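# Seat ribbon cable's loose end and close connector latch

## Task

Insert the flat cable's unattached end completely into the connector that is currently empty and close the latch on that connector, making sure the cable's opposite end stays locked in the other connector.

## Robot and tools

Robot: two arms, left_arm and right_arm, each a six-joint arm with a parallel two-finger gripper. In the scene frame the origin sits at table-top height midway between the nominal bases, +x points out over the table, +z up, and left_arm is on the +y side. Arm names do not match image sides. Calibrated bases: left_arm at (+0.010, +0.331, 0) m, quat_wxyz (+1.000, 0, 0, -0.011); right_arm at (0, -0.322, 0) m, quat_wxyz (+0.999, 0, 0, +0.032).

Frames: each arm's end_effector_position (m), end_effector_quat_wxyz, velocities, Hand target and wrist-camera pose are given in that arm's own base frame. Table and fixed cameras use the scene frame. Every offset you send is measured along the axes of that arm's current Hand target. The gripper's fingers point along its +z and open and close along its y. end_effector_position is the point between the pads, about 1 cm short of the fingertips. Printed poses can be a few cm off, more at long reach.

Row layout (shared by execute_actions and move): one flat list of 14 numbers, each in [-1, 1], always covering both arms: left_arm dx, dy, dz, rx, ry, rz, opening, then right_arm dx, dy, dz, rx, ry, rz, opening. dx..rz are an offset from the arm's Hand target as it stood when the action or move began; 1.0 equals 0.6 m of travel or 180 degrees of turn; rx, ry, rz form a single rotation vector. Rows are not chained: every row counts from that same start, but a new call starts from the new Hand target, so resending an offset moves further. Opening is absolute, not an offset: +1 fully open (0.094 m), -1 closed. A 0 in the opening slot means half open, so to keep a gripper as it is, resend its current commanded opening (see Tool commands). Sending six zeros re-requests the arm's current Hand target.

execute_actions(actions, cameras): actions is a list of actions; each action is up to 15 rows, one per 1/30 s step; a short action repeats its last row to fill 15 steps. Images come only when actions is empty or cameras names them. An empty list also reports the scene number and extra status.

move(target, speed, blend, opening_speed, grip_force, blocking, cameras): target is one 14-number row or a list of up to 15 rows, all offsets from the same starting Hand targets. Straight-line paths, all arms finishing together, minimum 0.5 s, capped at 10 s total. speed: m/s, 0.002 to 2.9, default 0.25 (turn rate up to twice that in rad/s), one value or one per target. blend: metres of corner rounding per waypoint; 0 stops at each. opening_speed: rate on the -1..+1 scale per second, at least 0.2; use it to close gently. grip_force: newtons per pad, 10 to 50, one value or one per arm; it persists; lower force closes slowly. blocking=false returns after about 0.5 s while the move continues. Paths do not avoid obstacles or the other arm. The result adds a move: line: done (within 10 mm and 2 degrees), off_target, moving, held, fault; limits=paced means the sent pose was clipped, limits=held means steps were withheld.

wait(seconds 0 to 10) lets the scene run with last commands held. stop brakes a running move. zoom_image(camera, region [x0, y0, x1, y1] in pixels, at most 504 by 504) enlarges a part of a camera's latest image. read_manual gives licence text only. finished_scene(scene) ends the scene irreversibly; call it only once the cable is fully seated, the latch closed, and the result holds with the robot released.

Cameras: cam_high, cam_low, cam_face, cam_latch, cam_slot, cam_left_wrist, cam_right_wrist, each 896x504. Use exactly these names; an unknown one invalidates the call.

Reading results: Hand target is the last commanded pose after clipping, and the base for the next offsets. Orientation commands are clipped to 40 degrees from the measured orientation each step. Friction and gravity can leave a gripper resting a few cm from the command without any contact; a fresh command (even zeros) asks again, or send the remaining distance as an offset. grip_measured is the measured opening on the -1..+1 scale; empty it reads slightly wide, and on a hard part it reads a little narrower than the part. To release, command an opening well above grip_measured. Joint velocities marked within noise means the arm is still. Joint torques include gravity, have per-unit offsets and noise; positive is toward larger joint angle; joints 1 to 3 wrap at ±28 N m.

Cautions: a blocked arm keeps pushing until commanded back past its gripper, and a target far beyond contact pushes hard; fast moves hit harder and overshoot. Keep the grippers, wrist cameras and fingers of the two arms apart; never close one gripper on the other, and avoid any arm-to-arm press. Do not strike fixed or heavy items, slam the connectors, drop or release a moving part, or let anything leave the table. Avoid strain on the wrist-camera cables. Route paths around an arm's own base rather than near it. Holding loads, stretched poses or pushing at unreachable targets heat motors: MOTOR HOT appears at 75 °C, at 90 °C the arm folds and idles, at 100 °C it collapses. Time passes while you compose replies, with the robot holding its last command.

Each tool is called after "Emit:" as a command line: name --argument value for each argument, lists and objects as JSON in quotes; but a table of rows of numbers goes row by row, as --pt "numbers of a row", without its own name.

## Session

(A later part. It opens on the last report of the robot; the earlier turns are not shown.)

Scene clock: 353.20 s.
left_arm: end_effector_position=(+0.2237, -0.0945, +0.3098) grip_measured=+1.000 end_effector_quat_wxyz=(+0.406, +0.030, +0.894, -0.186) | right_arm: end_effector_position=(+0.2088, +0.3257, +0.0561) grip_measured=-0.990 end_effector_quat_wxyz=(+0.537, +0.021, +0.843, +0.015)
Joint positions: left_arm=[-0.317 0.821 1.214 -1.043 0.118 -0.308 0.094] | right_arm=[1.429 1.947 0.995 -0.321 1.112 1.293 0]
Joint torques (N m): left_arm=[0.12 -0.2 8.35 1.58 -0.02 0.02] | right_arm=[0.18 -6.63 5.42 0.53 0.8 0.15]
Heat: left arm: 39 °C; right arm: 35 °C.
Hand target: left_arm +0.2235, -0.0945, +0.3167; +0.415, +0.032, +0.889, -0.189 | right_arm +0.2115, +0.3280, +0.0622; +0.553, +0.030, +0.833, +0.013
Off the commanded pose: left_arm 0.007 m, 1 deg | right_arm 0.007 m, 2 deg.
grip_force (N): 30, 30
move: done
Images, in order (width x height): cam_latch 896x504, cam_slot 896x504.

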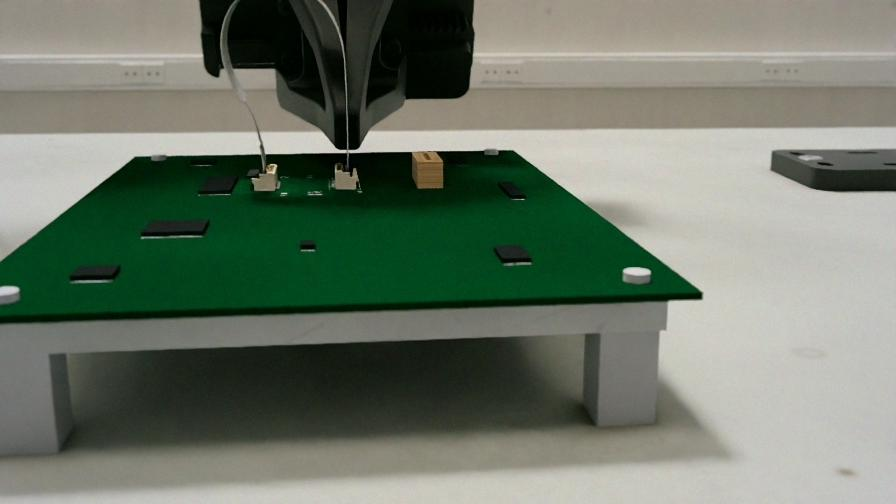

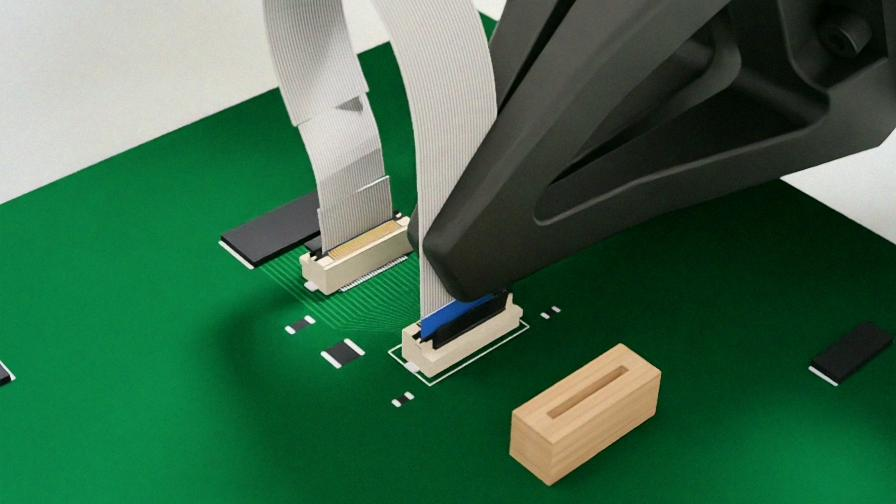

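Emit:
move --target '[0,0,0,0,0,0,1,0.0029,-0.0005,-0.0060,0,0,0,-1]' --speed 0.06 --cameras '["cam_slot","cam_latch"]'

Emit:
zoom_image --camera "cam_slot" --region '[390, 250, 530, 390]'

Emit:
zoom_image --camera "cam_latch" --region '[325, 145, 385, 205]'

Scene clock: 356.00 s.
left_arm: end_effector_position=(+0.2237, -0.0945, +0.3098) grip_measured=+1.000 end_effector_quat_wxyz=(+0.406, +0.030, +0.894, -0.186) | right_arm: end_effector_position=(+0.2063, +0.3248, +0.0570) grip_measured=-0.990 end_effector_quat_wxyz=(+0.537, +0.024, +0.843, +0.014)
Joint positions: left_arm=[-0.317 0.821 1.214 -1.043 0.118 -0.308 0.094] | right_arm=[1.437 1.947 1.001 -0.35 1.117 1.322 0]
Joint torques (N m): left_arm=[0.16 -0.29 8.35 1.61 -0.02 0.01] | right_arm=[0.55 -6.41 5.39 0.5 0.8 0.15]
Heat: left arm: 39 °C; right arm: 34 °C.
Hand target: left_arm +0.2235, -0.0945, +0.3167; +0.415, +0.032, +0.889, -0.189 | right_arm +0.2074, +0.3279, +0.0620; +0.553, +0.030, +0.833, +0.013
Off the commanded pose: left_arm 0.007 m, 1 deg | right_arm 0.006 m, 2 deg.
grip_force (N): 30, 30
move: done
Images, in order (width x height): cam_latch 896x504, cam_slot 896x504.

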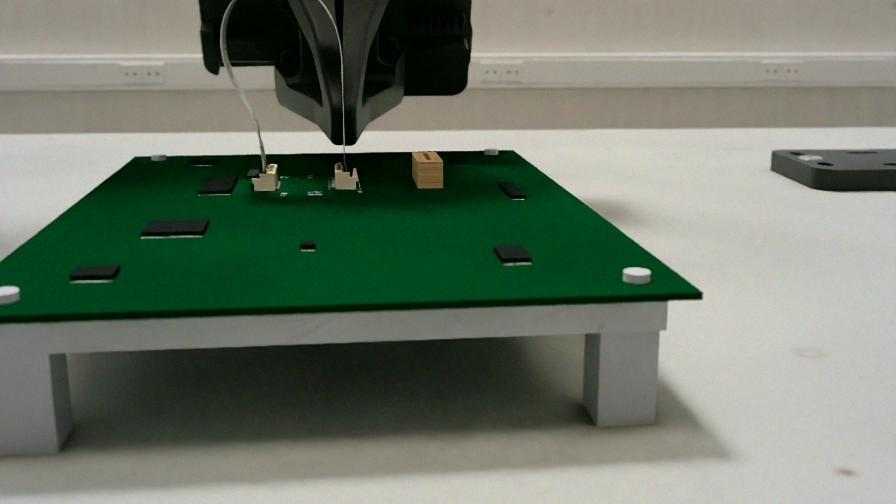

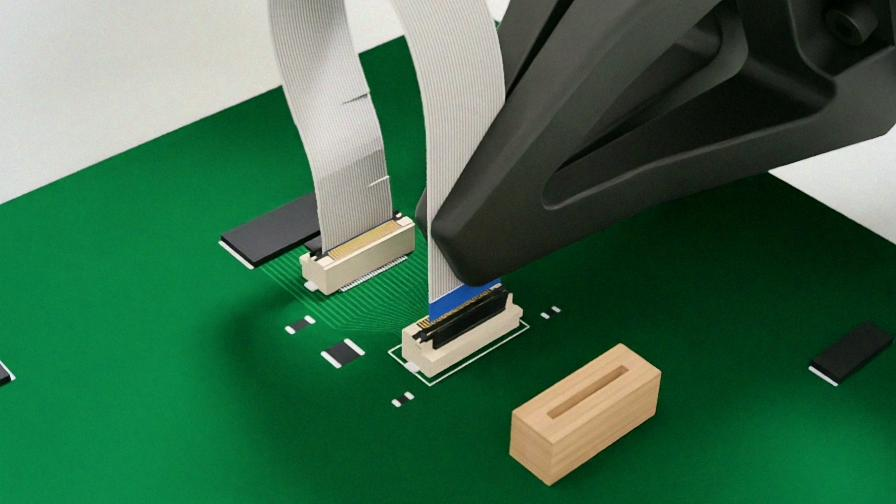

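Scaled by 3.600 from the camera's 896x504 image, which has a finer 1280x720 frame.

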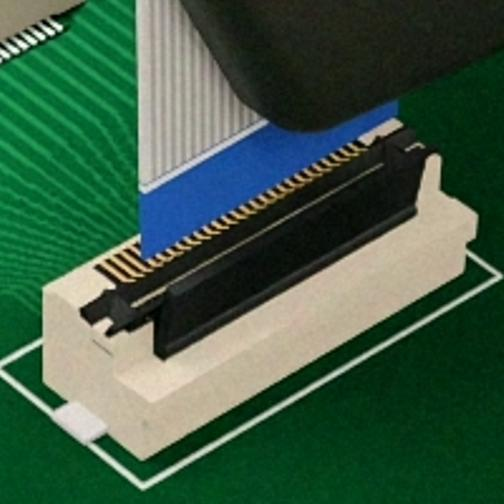

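Scaled by 8.400 from the camera's 896x504 image, which has a finer 1280x720 frame.

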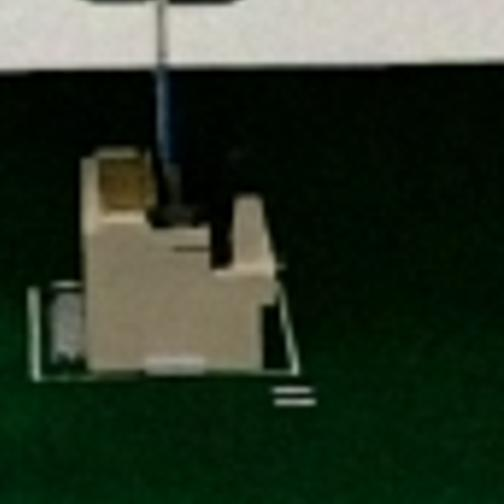

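Emit:
move --target '[0,0,0,0,0,0,1,-0.0021,0.0002,0.0049,0,0,0,-1]' --speed 0.06 --cameras '["cam_slot","cam_latch"]'

Emit:
zoom_image --camera "cam_slot" --region '[390, 250, 530, 390]'

Emit:
zoom_image --camera "cam_latch" --region '[325, 145, 385, 205]'

Scene clock: 358.87 s.
left_arm: end_effector_position=(+0.2237, -0.0945, +0.3098) grip_measured=+1.000 end_effector_quat_wxyz=(+0.406, +0.030, +0.894, -0.186) | right_arm: end_effector_position=(+0.2063, +0.3248, +0.0570) grip_measured=-0.990 end_effector_quat_wxyz=(+0.537, +0.022, +0.843, +0.013)
Joint positions: left_arm=[-0.317 0.821 1.214 -1.043 0.118 -0.308 0.094] | right_arm=[1.437 1.947 1.001 -0.35 1.117 1.316 0]
Joint torques (N m): left_arm=[0.08 -0.27 8.17 1.57 -0.02 0.02] | right_arm=[-0.23 -6.46 5.22 0.64 0.77 0.03]
Heat: left arm: 39 °C; right arm: 34 °C.
Hand target: left_arm +0.2235, -0.0945, +0.3167; +0.415, +0.032, +0.889, -0.189 | right_arm +0.2106, +0.3279, +0.0620; +0.553, +0.030, +0.833, +0.013
Off the commanded pose: left_arm 0.007 m, 1 deg | right_arm 0.007 m, 2 deg.
grip_force (N): 30, 30
move: done
Images, in order (width x height): cam_latch 896x504, cam_slot 896x504.

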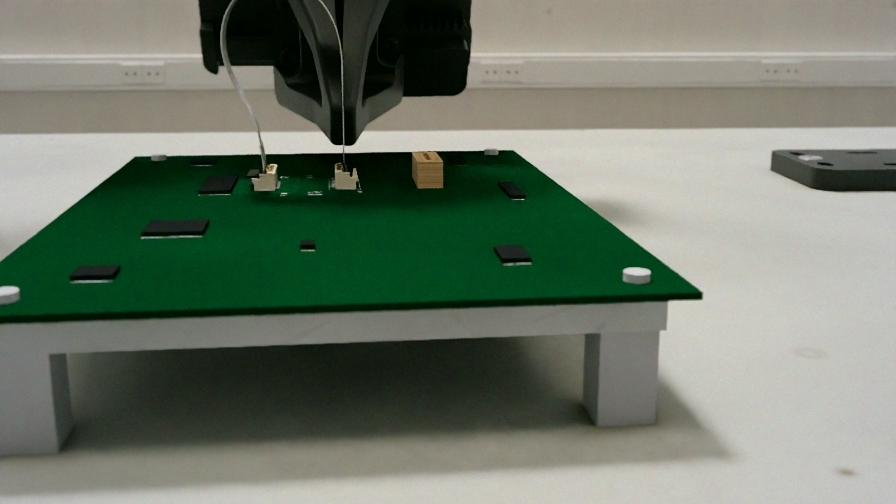

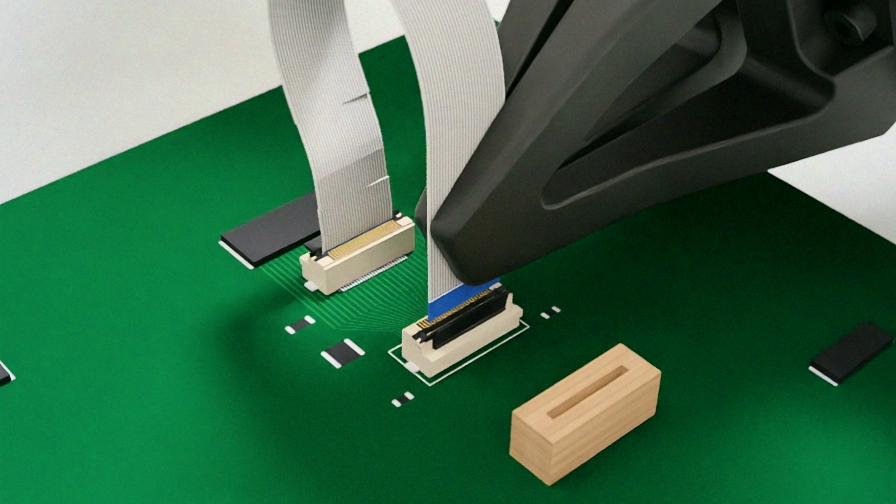

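Scaled by 3.600 from the camera's 896x504 image, which has a finer 1280x720 frame.

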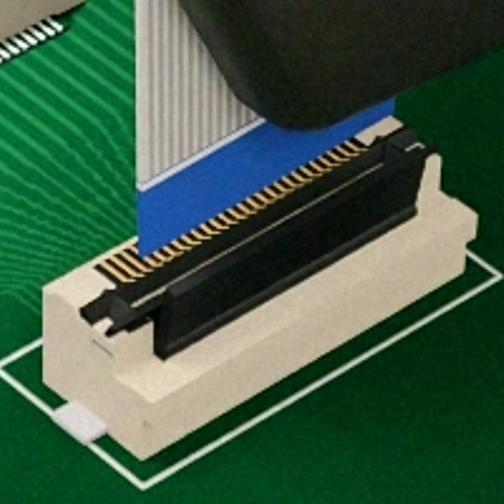

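Scaled by 8.400 from the camera's 896x504 image, which has a finer 1280x720 frame.

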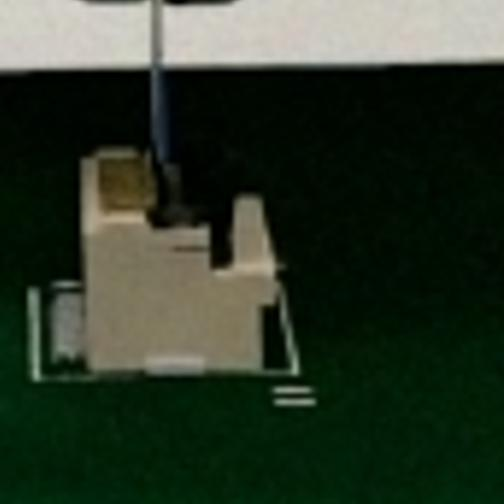

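Emit:
move --target '[0,0,0,0,0,0,1,-0.0015,0.0026,0.0038,0,0,0,-1]' --speed 0.06 --cameras '["cam_slot","cam_latch"]'

Emit:
zoom_image --camera "cam_slot" --region '[390, 250, 530, 390]'

Emit:
zoom_image --camera "cam_latch" --region '[325, 145, 385, 205]'

Scene clock: 360.63 s.
left_arm: end_effector_position=(+0.2237, -0.0945, +0.3098) grip_measured=+1.000 end_effector_quat_wxyz=(+0.406, +0.030, +0.894, -0.186) | right_arm: end_effector_position=(+0.2063, +0.3244, +0.0553) grip_measured=-0.990 end_effector_quat_wxyz=(+0.537, +0.014, +0.843, +0.007)
Joint positions: left_arm=[-0.317 0.821 1.214 -1.043 0.118 -0.308 0.094] | right_arm=[1.437 1.952 1.001 -0.35 1.117 1.302 0]
Joint torques (N m): left_arm=[-0.02 -0.31 8.25 1.6 -0.04 0.04] | right_arm=[-0.8 -6.65 5.52 0.74 0.75 0.04]
Heat: left arm: 39 °C; right arm: 34 °C.
Hand target: left_arm +0.2235, -0.0945, +0.3167; +0.415, +0.032, +0.889, -0.189 | right_arm +0.2131, +0.3294, +0.0621; +0.553, +0.030, +0.833, +0.013
Off the commanded pose: left_arm 0.007 m, 1 deg | right_arm 0.011 m, 3 deg.
grip_force (N): 30, 30
move: off_target (right_arm)
Images, in order (width x height): cam_latch 896x504, cam_slot 896x504.

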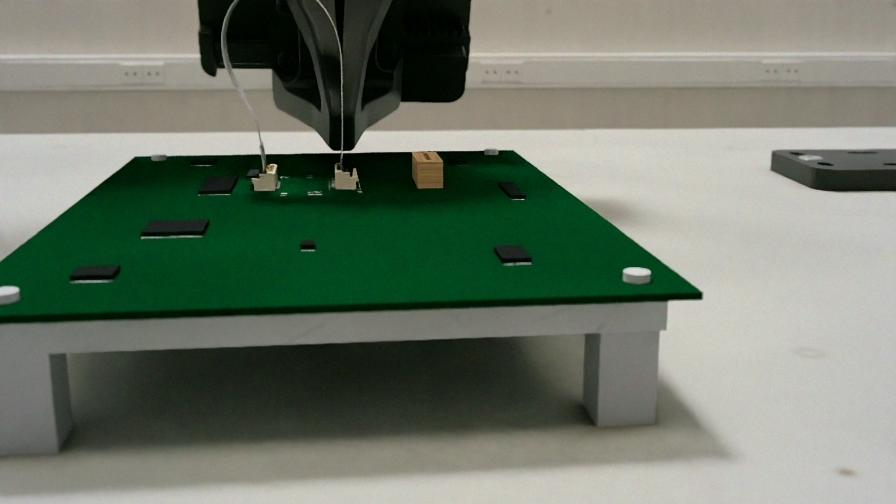

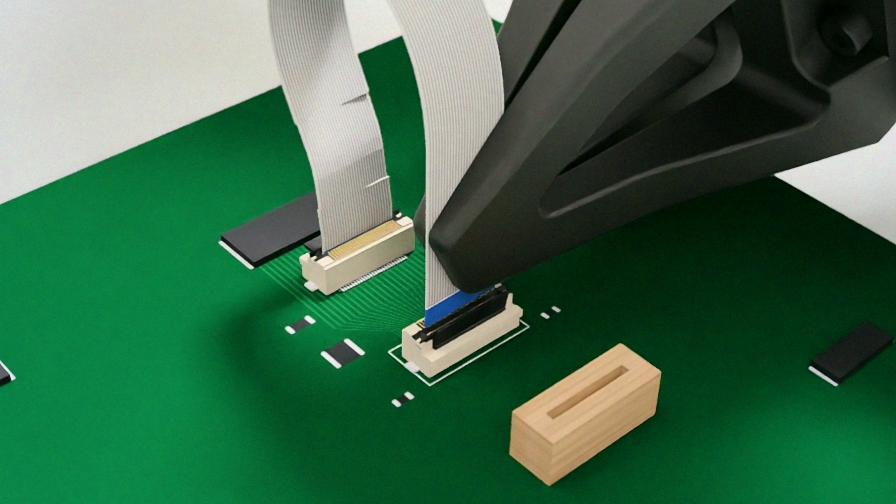

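Scaled by 3.600 from the camera's 896x504 image, which has a finer 1280x720 frame.

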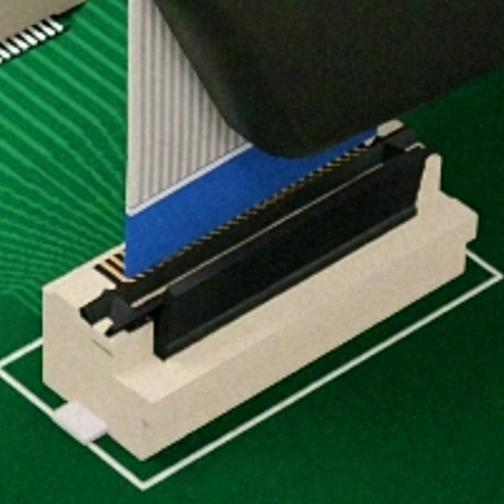

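Scaled by 8.400 from the camera's 896x504 image, which has a finer 1280x720 frame.

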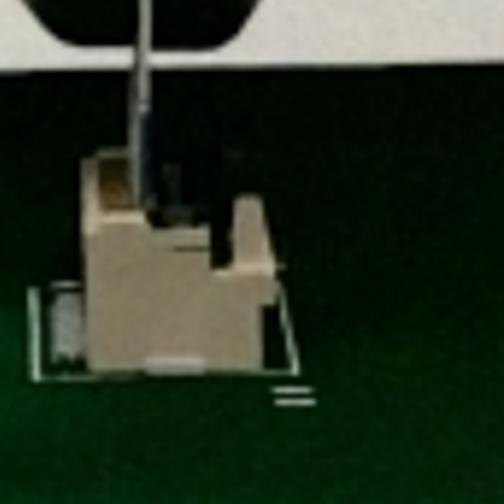

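Emit:
move --target '[0,0,0,0,0,0,1,-0.0270,0.0210,-0.0103,0,0,0,-1]' --speed 0.06 --cameras '["cam_slot","cam_latch"]'

Scene clock: 364.33 s.
left_arm: end_effector_position=(+0.2237, -0.0945, +0.3098) grip_measured=+1.000 end_effector_quat_wxyz=(+0.406, +0.030, +0.894, -0.186) | right_arm: end_effector_position=(+0.2084, +0.3400, +0.0720) grip_measured=-0.990 end_effector_quat_wxyz=(+0.539, +0.019, +0.842, +0.015)
Joint positions: left_arm=[-0.317 0.821 1.214 -1.043 0.118 -0.308 0.094] | right_arm=[1.437 1.952 1.081 -0.408 1.117 1.298 0]
Joint torques (N m): left_arm=[-0.13 -0.36 8.42 1.57 -0.03 0.03] | right_arm=[-0.66 -7.42 5.7 0.53 0.75 0.07]
Heat: left arm: 39 °C; right arm: 33 °C.
Hand target: left_arm +0.2235, -0.0945, +0.3167; +0.415, +0.032, +0.889, -0.189 | right_arm +0.2142, +0.3410, +0.0801; +0.553, +0.030, +0.833, +0.013
Off the commanded pose: left_arm 0.007 m, 1 deg | right_arm 0.010 m, 2 deg.
grip_force (N): 30, 30
move: done
Images, in order (width x height): cam_latch 896x504, cam_slot 896x504.

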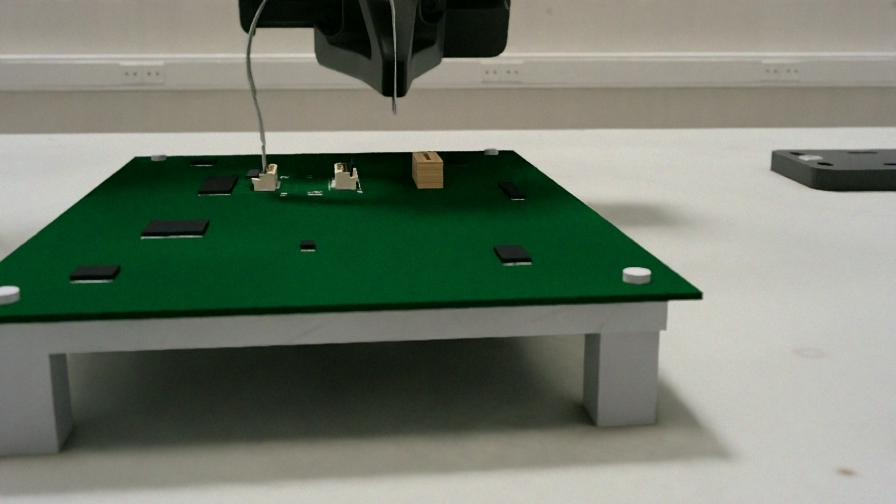

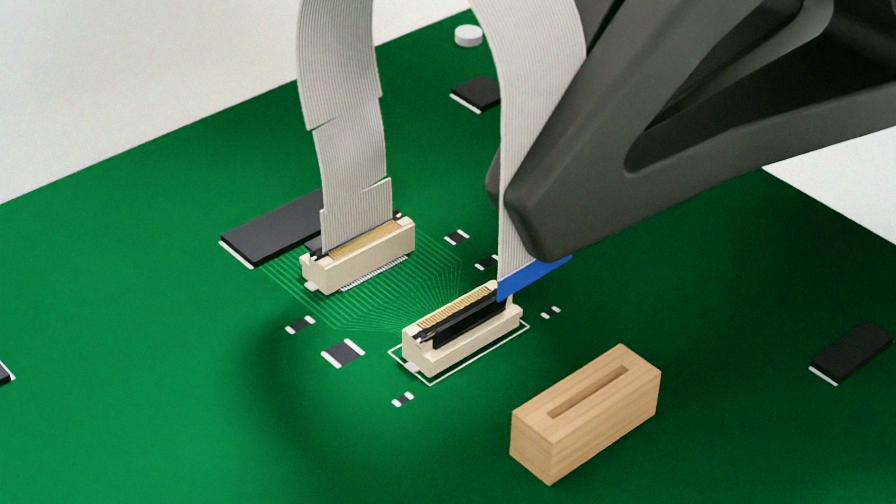

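Emit:
move --target '[0,0,0,0,0,0,1,0.0048,-0.0203,0.0028,0,0,0,-1]' --speed 0.06

Scene clock: 369.03 s.
left_arm: end_effector_position=(+0.2237, -0.0945, +0.3098) grip_measured=+1.000 end_effector_quat_wxyz=(+0.406, +0.030, +0.894, -0.186) | right_arm: end_effector_position=(+0.2088, +0.3291, +0.0637) grip_measured=-0.990 end_effector_quat_wxyz=(+0.537, +0.012, +0.844, +0.000)
Joint positions: left_arm=[-0.317 0.821 1.214 -1.043 0.118 -0.308 0.094] | right_arm=[1.432 1.952 1.047 -0.405 1.117 1.296 0]
Joint torques (N m): left_arm=[0.03 -0.2 8.28 1.58 0.01 0.07] | right_arm=[-0.65 -9.33 3.41 0.79 0.75 0.04]
Heat: left arm: 39 °C; right arm: 33 °C.
Hand target: left_arm +0.2235, -0.0945, +0.3167; +0.415, +0.032, +0.889, -0.189 | right_arm +0.2143, +0.3289, +0.0761; +0.553, +0.030, +0.833, +0.012
Off the commanded pose: left_arm 0.007 m, 1 deg | right_arm 0.013 m, 3 deg.
grip_force (N): 30, 30
move: off_target (right_arm)

Emit:
move --target '[0,0,0,0,0,0,1,0.0199,-0.0045,0.0040,0,0,0,-1]' --speed 0.06 --cameras '["cam_slot","cam_latch"]'

Emit:
zoom_image --camera "cam_slot" --region '[390, 250, 530, 390]'

Emit:
zoom_image --camera "cam_latch" --region '[325, 145, 385, 205]'

Scene clock: 371.77 s.
left_arm: end_effector_position=(+0.2237, -0.0945, +0.3098) grip_measured=+1.000 end_effector_quat_wxyz=(+0.406, +0.030, +0.894, -0.186) | right_arm: end_effector_position=(+0.2086, +0.3276, +0.0600) grip_measured=-0.990 end_effector_quat_wxyz=(+0.538, +0.017, +0.843, +0.006)
Joint positions: left_arm=[-0.317 0.821 1.214 -1.043 0.118 -0.308 0.094] | right_arm=[1.432 1.952 1.025 -0.37 1.117 1.3 0]
Joint torques (N m): left_arm=[0.02 -0.25 8.21 1.58 -0.03 0.03] | right_arm=[-0.1 -7.49 3.29 0.8 0.76 0.14]
Heat: left arm: 39 °C; right arm: 33 °C.
Hand target: left_arm +0.2235, -0.0945, +0.3167; +0.415, +0.032, +0.889, -0.189 | right_arm +0.2117, +0.3270, +0.0641; +0.553, +0.030, +0.833, +0.013
Off the commanded pose: left_arm 0.007 m, 1 deg | right_arm 0.005 m, 3 deg.
grip_force (N): 30, 30
move: off_target (right_arm)
Images, in order (width x height): cam_latch 896x504, cam_slot 896x504.

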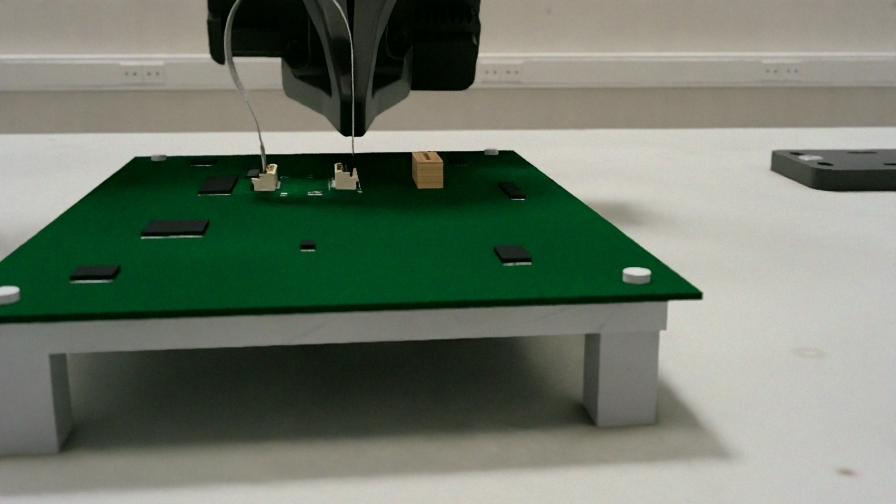

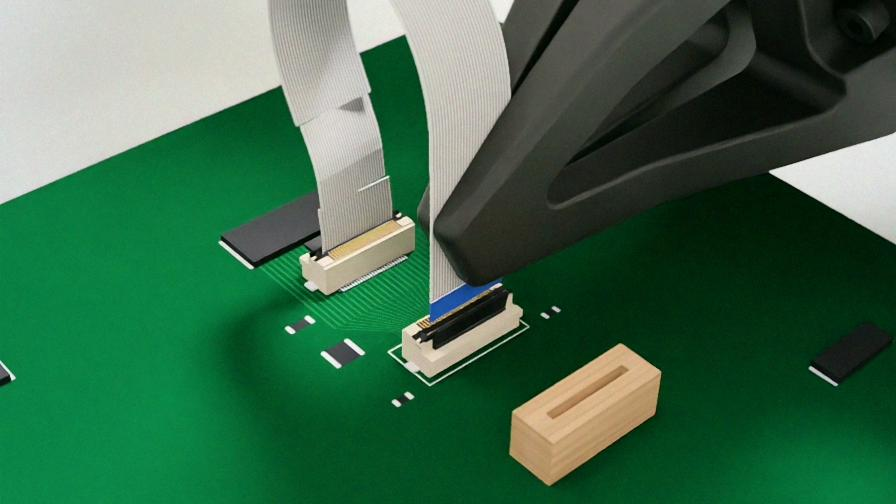

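Scaled by 3.600 from the camera's 896x504 image, which has a finer 1280x720 frame.

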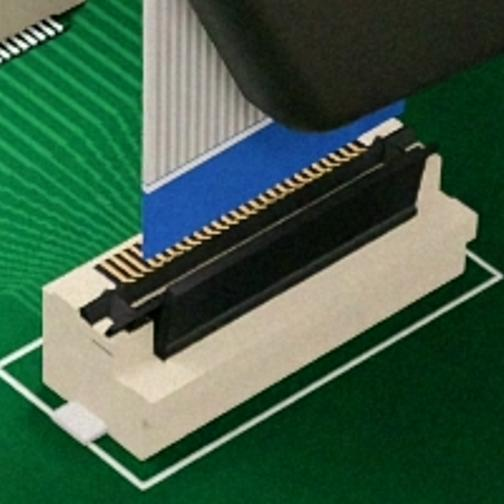

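Scaled by 8.400 from the camera's 896x504 image, which has a finer 1280x720 frame.

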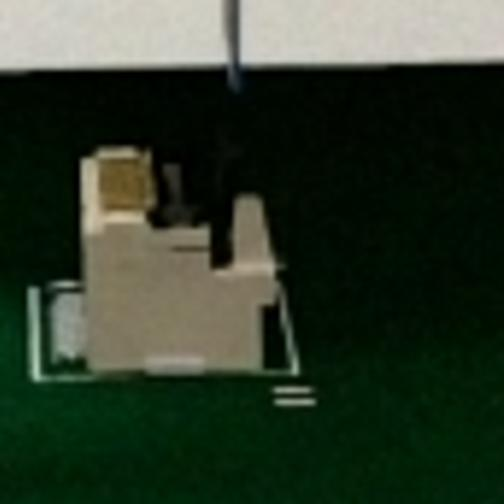

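Emit:
move --target '[0,0,0,0,0,0,1,0.0083,-0.0055,0.0037,0,0,0,-1]' --speed 0.06

Scene clock: 373.67 s.
left_arm: end_effector_position=(+0.2237, -0.0945, +0.3098) grip_measured=+1.000 end_effector_quat_wxyz=(+0.406, +0.030, +0.894, -0.186) | right_arm: end_effector_position=(+0.2083, +0.3252, +0.0561) grip_measured=-0.990 end_effector_quat_wxyz=(+0.538, +0.019, +0.843, +0.010)
Joint positions: left_arm=[-0.317 0.821 1.214 -1.043 0.118 -0.308 0.094] | right_arm=[1.432 1.952 1.003 -0.341 1.117 1.301 0]
Joint torques (N m): left_arm=[-0.08 -0.18 8.21 1.6 -0.05 0.03] | right_arm=[-0.21 -7.04 3.22 0.8 0.76 0.11]
Heat: left arm: 39 °C; right arm: 33 °C.
Hand target: left_arm +0.2235, -0.0945, +0.3167; +0.415, +0.032, +0.889, -0.189 | right_arm +0.2117, +0.3240, +0.0584; +0.553, +0.030, +0.833, +0.013
Off the commanded pose: left_arm 0.007 m, 1 deg | right_arm 0.004 m, 2 deg.
grip_force (N): 30, 30
move: done

Emit:
execute_actions --actions '[]' --cameras '["cam_slot","cam_latch"]'

Emit:
zoom_image --camera "cam_slot" --region '[390, 250, 530, 390]'

Emit:
zoom_image --camera "cam_latch" --region '[325, 145, 385, 205]'

Scene clock: 374.33 s.
left_arm: end_effector_position=(+0.2237, -0.0945, +0.3098) grip_measured=+1.000 end_effector_quat_wxyz=(+0.406, +0.030, +0.894, -0.186) | right_arm: end_effector_position=(+0.2083, +0.3253, +0.0561) grip_measured=-0.990 end_effector_quat_wxyz=(+0.538, +0.019, +0.843, +0.010)
Joint positions: left_arm=[-0.317 0.821 1.214 -1.043 0.118 -0.308 0.094] | right_arm=[1.432 1.952 1.003 -0.34 1.117 1.301 0]
Joint velocities: within noise
Joint torques (N m): left_arm=[0.06 -0.34 8.28 1.57 -0.03 -0.01] | right_arm=[-0.21 -7.05 3.23 0.81 0.76 0.11]
Heat: left arm: 39 °C; right arm: 33 °C.
Hand target: left_arm +0.2235, -0.0945, +0.3167; +0.415, +0.032, +0.889, -0.189 | right_arm +0.2117, +0.3240, +0.0584; +0.553, +0.030, +0.833, +0.012
Tool commands: left_gripper/opening=+1.0 right_gripper/opening=-1.0
Off the commanded pose: left_arm 0.007 m, 1 deg | right_arm 0.004 m, 2 deg.
grip_force (N): 30, 30
Images, in order (width x height): cam_latch 896x504, cam_slot 896x504.

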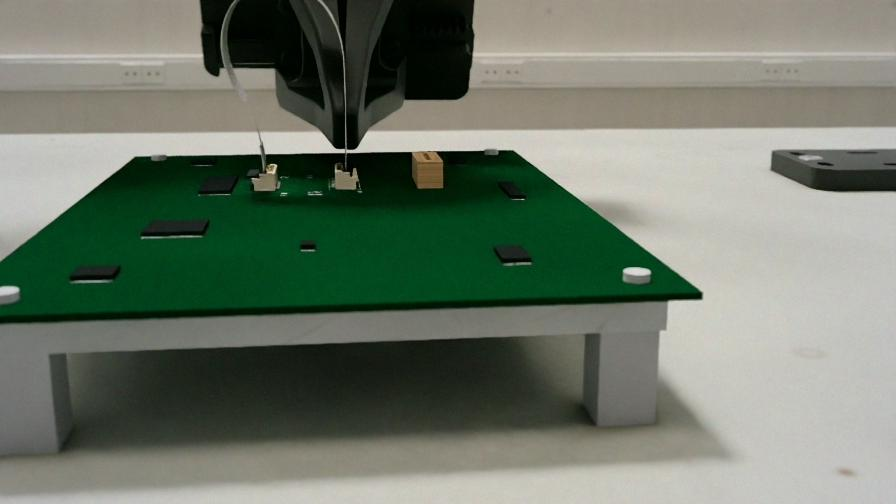

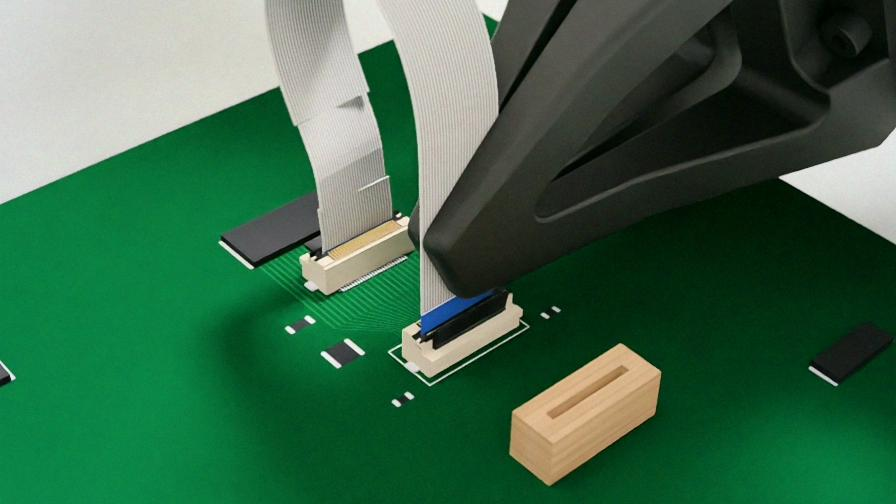

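Scaled by 3.600 from the camera's 896x504 image, which has a finer 1280x720 frame.

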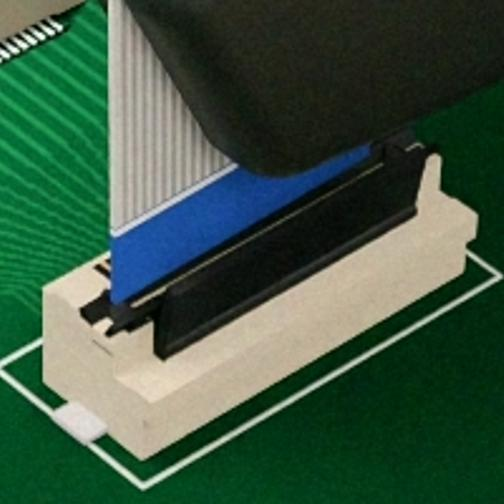

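Scaled by 8.400 from the camera's 896x504 image, which has a finer 1280x720 frame.

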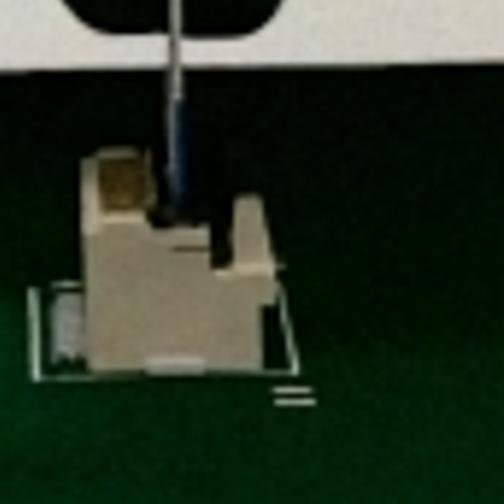

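Emit:
move --target '[0,0,0,0,0,0,1,0.0016,-0.0001,-0.0037,0,0,0,-1]' --speed 0.06 --cameras '["cam_slot","cam_latch"]'

Emit:
zoom_image --camera "cam_slot" --region '[390, 250, 530, 390]'

Scene clock: 378.23 s.
left_arm: end_effector_position=(+0.2237, -0.0945, +0.3098) grip_measured=+1.000 end_effector_quat_wxyz=(+0.406, +0.030, +0.894, -0.186) | right_arm: end_effector_position=(+0.2083, +0.3253, +0.0561) grip_measured=-0.990 end_effector_quat_wxyz=(+0.538, +0.023, +0.843, +0.012)
Joint positions: left_arm=[-0.317 0.821 1.214 -1.043 0.118 -0.308 0.094] | right_arm=[1.432 1.952 1.003 -0.34 1.117 1.31 0]
Joint torques (N m): left_arm=[-0.01 -0.21 8.25 1.58 0 0.02] | right_arm=[0.4 -6.99 3.37 0.68 0.77 0.14]
Heat: left arm: 39 °C; right arm: 33 °C.
Hand target: left_arm +0.2235, -0.0945, +0.3167; +0.415, +0.032, +0.889, -0.189 | right_arm +0.2093, +0.3240, +0.0584; +0.553, +0.030, +0.833, +0.012
Off the commanded pose: left_arm 0.007 m, 1 deg | right_arm 0.003 m, 2 deg.
grip_force (N): 30, 30
move: done
Images, in order (width x height): cam_latch 896x504, cam_slot 896x504.

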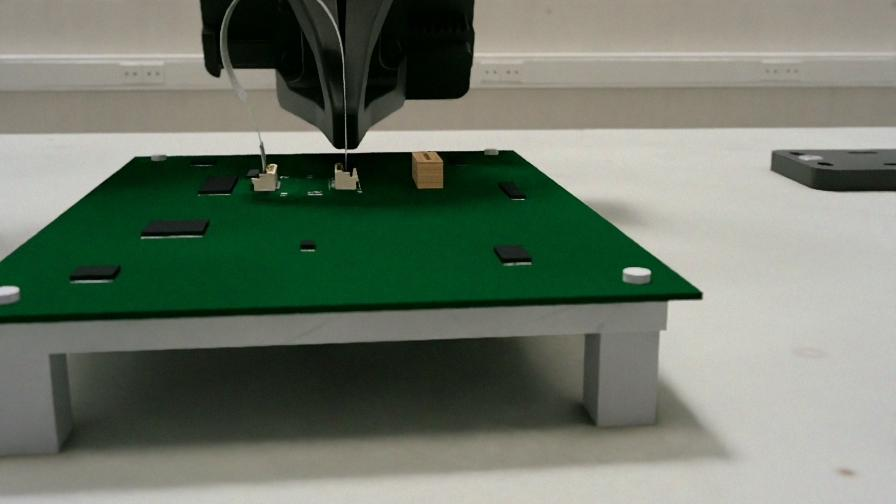

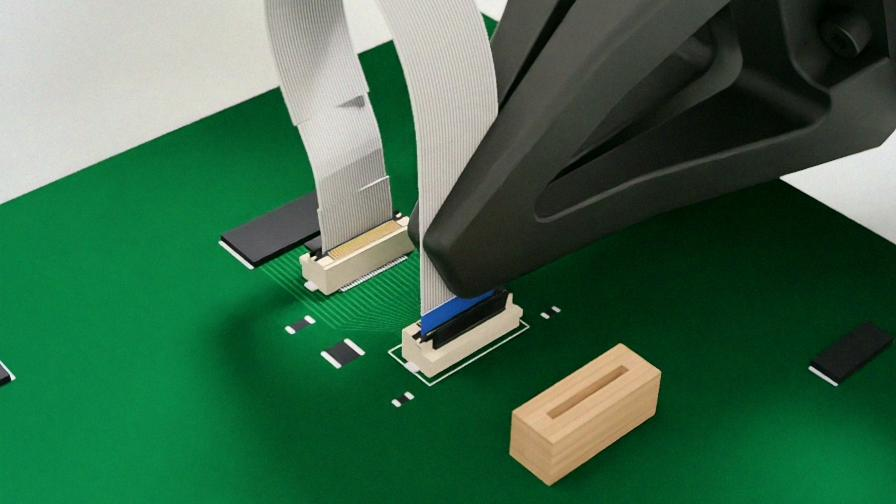

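Scaled by 3.600 from the camera's 896x504 image, which has a finer 1280x720 frame.

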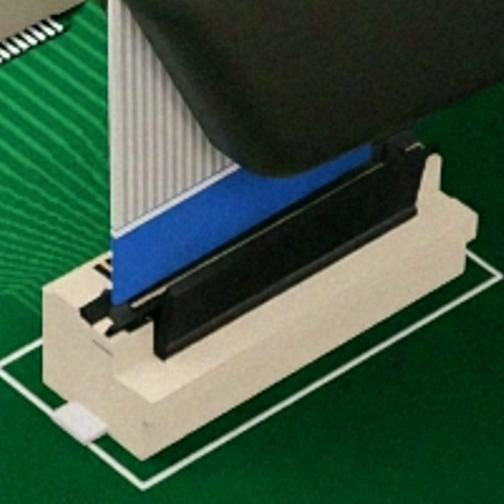

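Not moved; torque .4. A bit more.

Emit:
move --target '[0,0,0,0,0,0,1,0.0008,0,-0.0018,0,0,0,-1]' --speed 0.06

Scene clock: 379.27 s.
left_arm: end_effector_position=(+0.2237, -0.0945, +0.3098) grip_measured=+1.000 end_effector_quat_wxyz=(+0.406, +0.030, +0.894, -0.186) | right_arm: end_effector_position=(+0.2083, +0.3253, +0.0561) grip_measured=-0.990 end_effector_quat_wxyz=(+0.538, +0.026, +0.842, +0.014)
Joint positions: left_arm=[-0.317 0.821 1.214 -1.043 0.118 -0.308 0.094] | right_arm=[1.432 1.952 1.003 -0.34 1.117 1.318 0]
Joint torques (N m): left_arm=[-0.05 -0.23 8.29 1.58 -0.01 0.03] | right_arm=[0.7 -6.95 3.49 0.61 0.78 0.14]
Heat: left arm: 39 °C; right arm: 33 °C.
Hand target: left_arm +0.2235, -0.0945, +0.3167; +0.415, +0.032, +0.889, -0.189 | right_arm +0.2081, +0.3240, +0.0584; +0.553, +0.030, +0.833, +0.012
Off the commanded pose: left_arm 0.007 m, 1 deg | right_arm 0.003 m, 2 deg.
grip_force (N): 30, 30
move: done

Emit:
move --target '[0,0,0,0,0,0,1,0.0006,0,-0.0014,0,0,0,-1]' --speed 0.06 --cameras '["cam_slot","cam_latch"]'

Emit:
zoom_image --camera "cam_slot" --region '[390, 250, 530, 390]'

Emit:
zoom_image --camera "cam_latch" --region '[325, 145, 385, 205]'

Scene clock: 380.90 s.
left_arm: end_effector_position=(+0.2237, -0.0945, +0.3098) grip_measured=+1.000 end_effector_quat_wxyz=(+0.406, +0.030, +0.894, -0.186) | right_arm: end_effector_position=(+0.2069, +0.3262, +0.0561) grip_measured=-0.990 end_effector_quat_wxyz=(+0.538, +0.027, +0.842, +0.017)
Joint positions: left_arm=[-0.317 0.821 1.214 -1.043 0.118 -0.308 0.094] | right_arm=[1.436 1.952 1.003 -0.34 1.117 1.323 0]
Joint torques (N m): left_arm=[0.13 -0.18 8.36 1.58 -0.02 0.02] | right_arm=[0.58 -6.93 3.58 0.56 0.79 0.15]
Heat: left arm: 39 °C; right arm: 33 °C.
Hand target: left_arm +0.2235, -0.0945, +0.3167; +0.415, +0.032, +0.889, -0.189 | right_arm +0.2072, +0.3241, +0.0584; +0.553, +0.030, +0.833, +0.013
Off the commanded pose: left_arm 0.007 m, 1 deg | right_arm 0.003 m, 2 deg.
grip_force (N): 30, 30
move: done
Images, in order (width x height): cam_latch 896x504, cam_slot 896x504.

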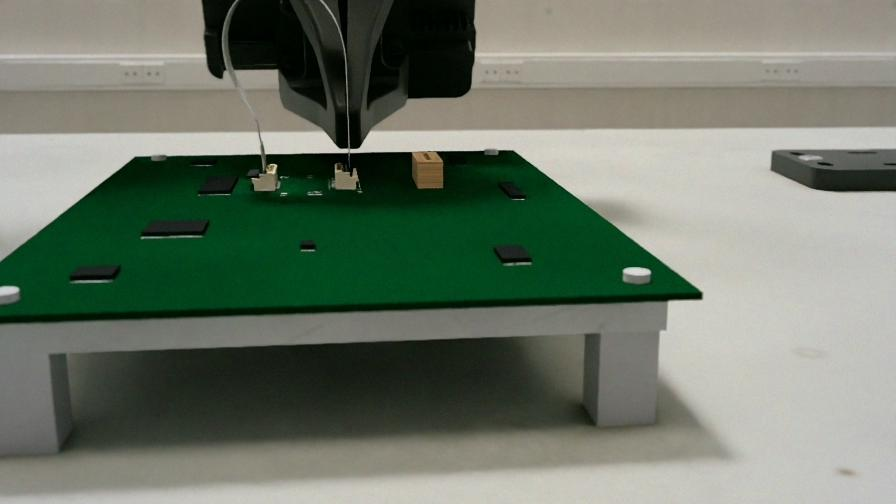

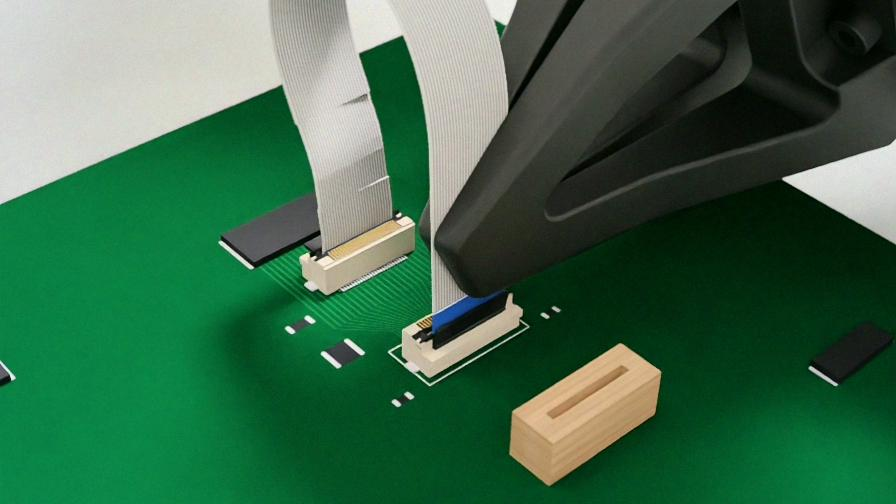

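Scaled by 3.600 from the camera's 896x504 image, which has a finer 1280x720 frame.

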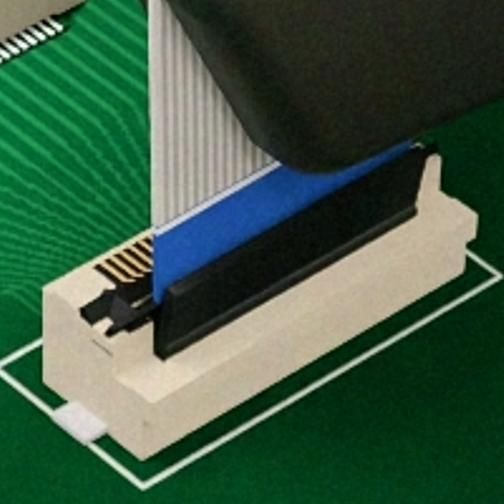

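Scaled by 8.400 from the camera's 896x504 image, which has a finer 1280x720 frame.

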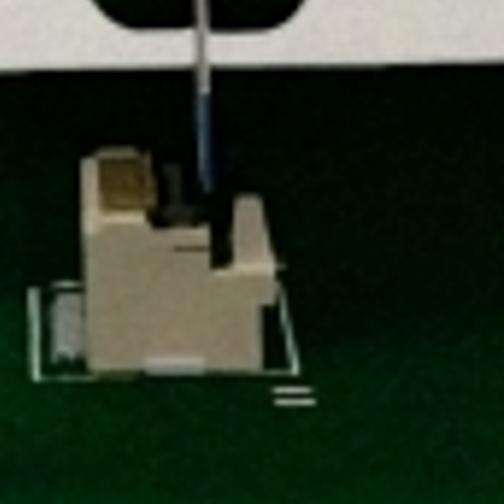

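Emit:
move --pt "0 0 0 0 0 0 1 -0.0029 0.0003 0.0069 0 0 0 -1" --pt "0 0 0 0 0 0 1 -0.0033 0.0003 0.0079 0 0 0 -1" --speed 0.06

Scene clock: 384.60 s.
left_arm: end_effector_position=(+0.2237, -0.0945, +0.3098) grip_measured=+1.000 end_effector_quat_wxyz=(+0.406, +0.030, +0.894, -0.186) | right_arm: end_effector_position=(+0.2070, +0.3267, +0.0563) grip_measured=-0.990 end_effector_quat_wxyz=(+0.538, +0.020, +0.842, +0.013)
Joint positions: left_arm=[-0.317 0.821 1.214 -1.043 0.118 -0.308 0.094] | right_arm=[1.436 1.952 1.003 -0.336 1.117 1.304 0]
Joint torques (N m): left_arm=[0.16 -0.28 8.38 1.58 0 0.01] | right_arm=[-0.69 -7.04 3.19 0.82 0.75 0.02]
Heat: left arm: 39 °C; right arm: 33 °C.
Hand target: left_arm +0.2235, -0.0945, +0.3167; +0.415, +0.032, +0.889, -0.189 | right_arm +0.2123, +0.3241, +0.0584; +0.553, +0.030, +0.833, +0.013
Off the commanded pose: left_arm 0.007 m, 1 deg | right_arm 0.006 m, 2 deg.
grip_force (N): 30, 30
move: done

Emit:
move --target '[0,0,0,0,0,0,1,-0.0004,0,0.0009,0,0,0,-1]' --speed 0.06

Emit:
move --target '[0,0,0,0,0,0,1,-0.0003,0,0.0006,0,0,0,-1]' --speed 0.06 --cameras '["cam_slot","cam_latch"]'

Emit:
zoom_image --camera "cam_slot" --region '[390, 250, 530, 390]'

Emit:
zoom_image --camera "cam_latch" --region '[325, 145, 385, 205]'

Scene clock: 386.57 s.
left_arm: end_effector_position=(+0.2237, -0.0945, +0.3098) grip_measured=+1.000 end_effector_quat_wxyz=(+0.406, +0.030, +0.894, -0.186) | right_arm: end_effector_position=(+0.2070, +0.3270, +0.0564) grip_measured=-0.990 end_effector_quat_wxyz=(+0.538, +0.018, +0.842, +0.013)
Joint positions: left_arm=[-0.317 0.821 1.214 -1.043 0.118 -0.308 0.094] | right_arm=[1.436 1.952 1.003 -0.334 1.117 1.299 0]
Joint torques (N m): left_arm=[0.03 -0.18 8.25 1.59 0.01 0.04] | right_arm=[-0.85 -7.05 3.12 0.85 0.74 0.05]
Heat: left arm: 39 °C; right arm: 33 °C.
Hand target: left_arm +0.2235, -0.0945, +0.3167; +0.415, +0.032, +0.889, -0.189 | right_arm +0.2129, +0.3241, +0.0584; +0.553, +0.030, +0.833, +0.012
Off the commanded pose: left_arm 0.007 m, 1 deg | right_arm 0.007 m, 2 deg.
grip_force (N): 30, 30
move: done

Scene clock: 387.27 s.
left_arm: end_effector_position=(+0.2237, -0.0945, +0.3098) grip_measured=+1.000 end_effector_quat_wxyz=(+0.406, +0.030, +0.894, -0.186) | right_arm: end_effector_position=(+0.2081, +0.3269, +0.0565) grip_measured=-0.990 end_effector_quat_wxyz=(+0.539, +0.020, +0.842, +0.013)
Joint positions: left_arm=[-0.317 0.821 1.214 -1.043 0.118 -0.308 0.094] | right_arm=[1.433 1.952 1.003 -0.331 1.117 1.297 0]
Joint torques (N m): left_arm=[0.13 -0.25 8.25 1.56 -0.02 0.04] | right_arm=[-0.69 -7.09 3.1 0.83 0.74 0.05]
Heat: left arm: 39 °C; right arm: 33 °C.
Hand target: left_arm +0.2235, -0.0945, +0.3167; +0.415, +0.032, +0.889, -0.189 | right_arm +0.2133, +0.3241, +0.0584; +0.553, +0.030, +0.833, +0.013
Off the commanded pose: left_arm 0.007 m, 1 deg | right_arm 0.006 m, 2 deg.
grip_force (N): 30, 30
move: done
Images, in order (width x height): cam_latch 896x504, cam_slot 896x504.

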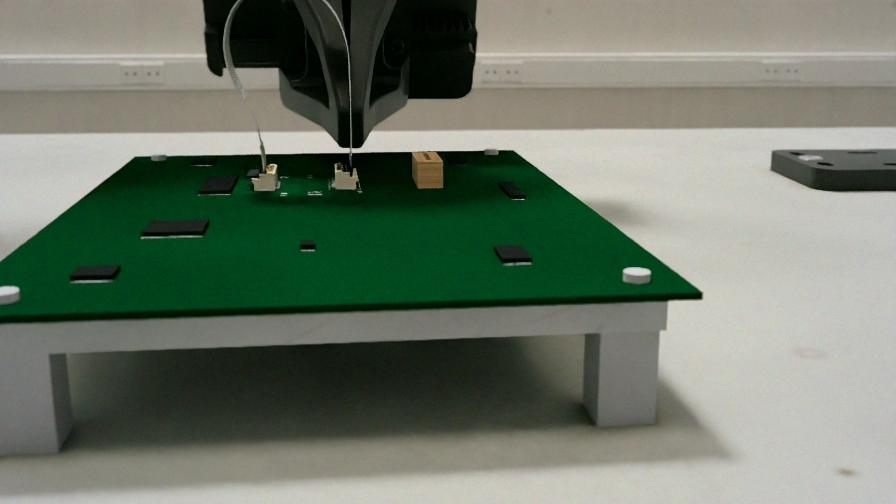

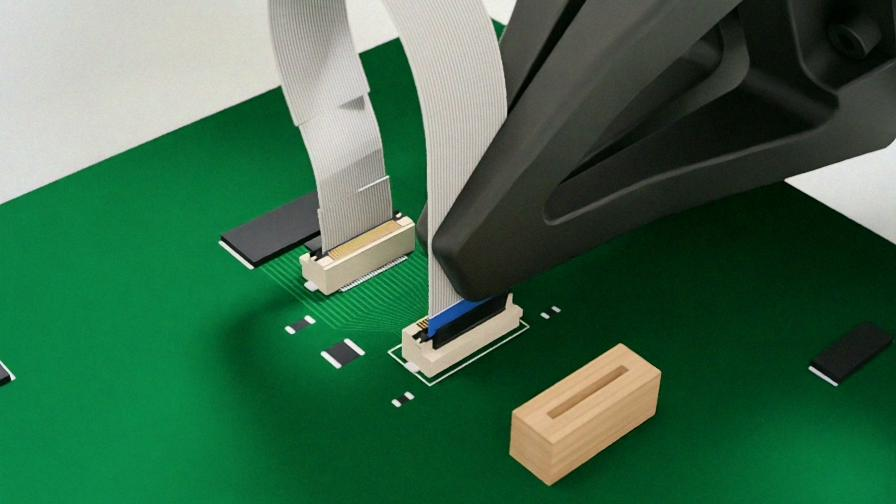

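Scaled by 3.600 from the camera's 896x504 image, which has a finer 1280x720 frame.

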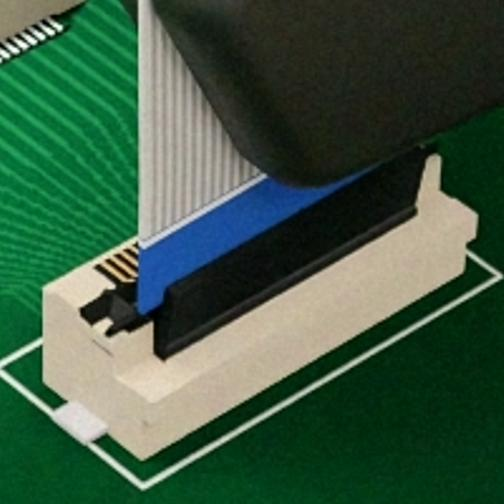

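Scaled by 8.400 from the camera's 896x504 image, which has a finer 1280x720 frame.

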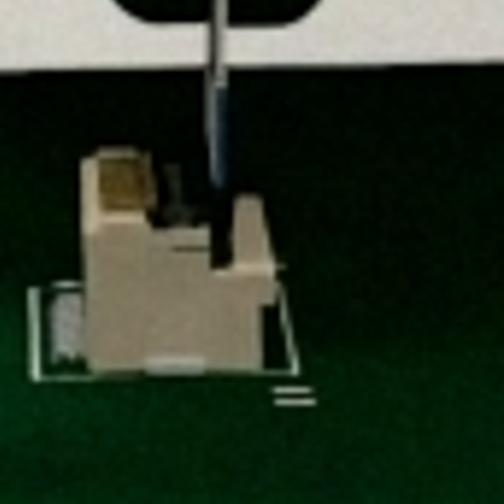

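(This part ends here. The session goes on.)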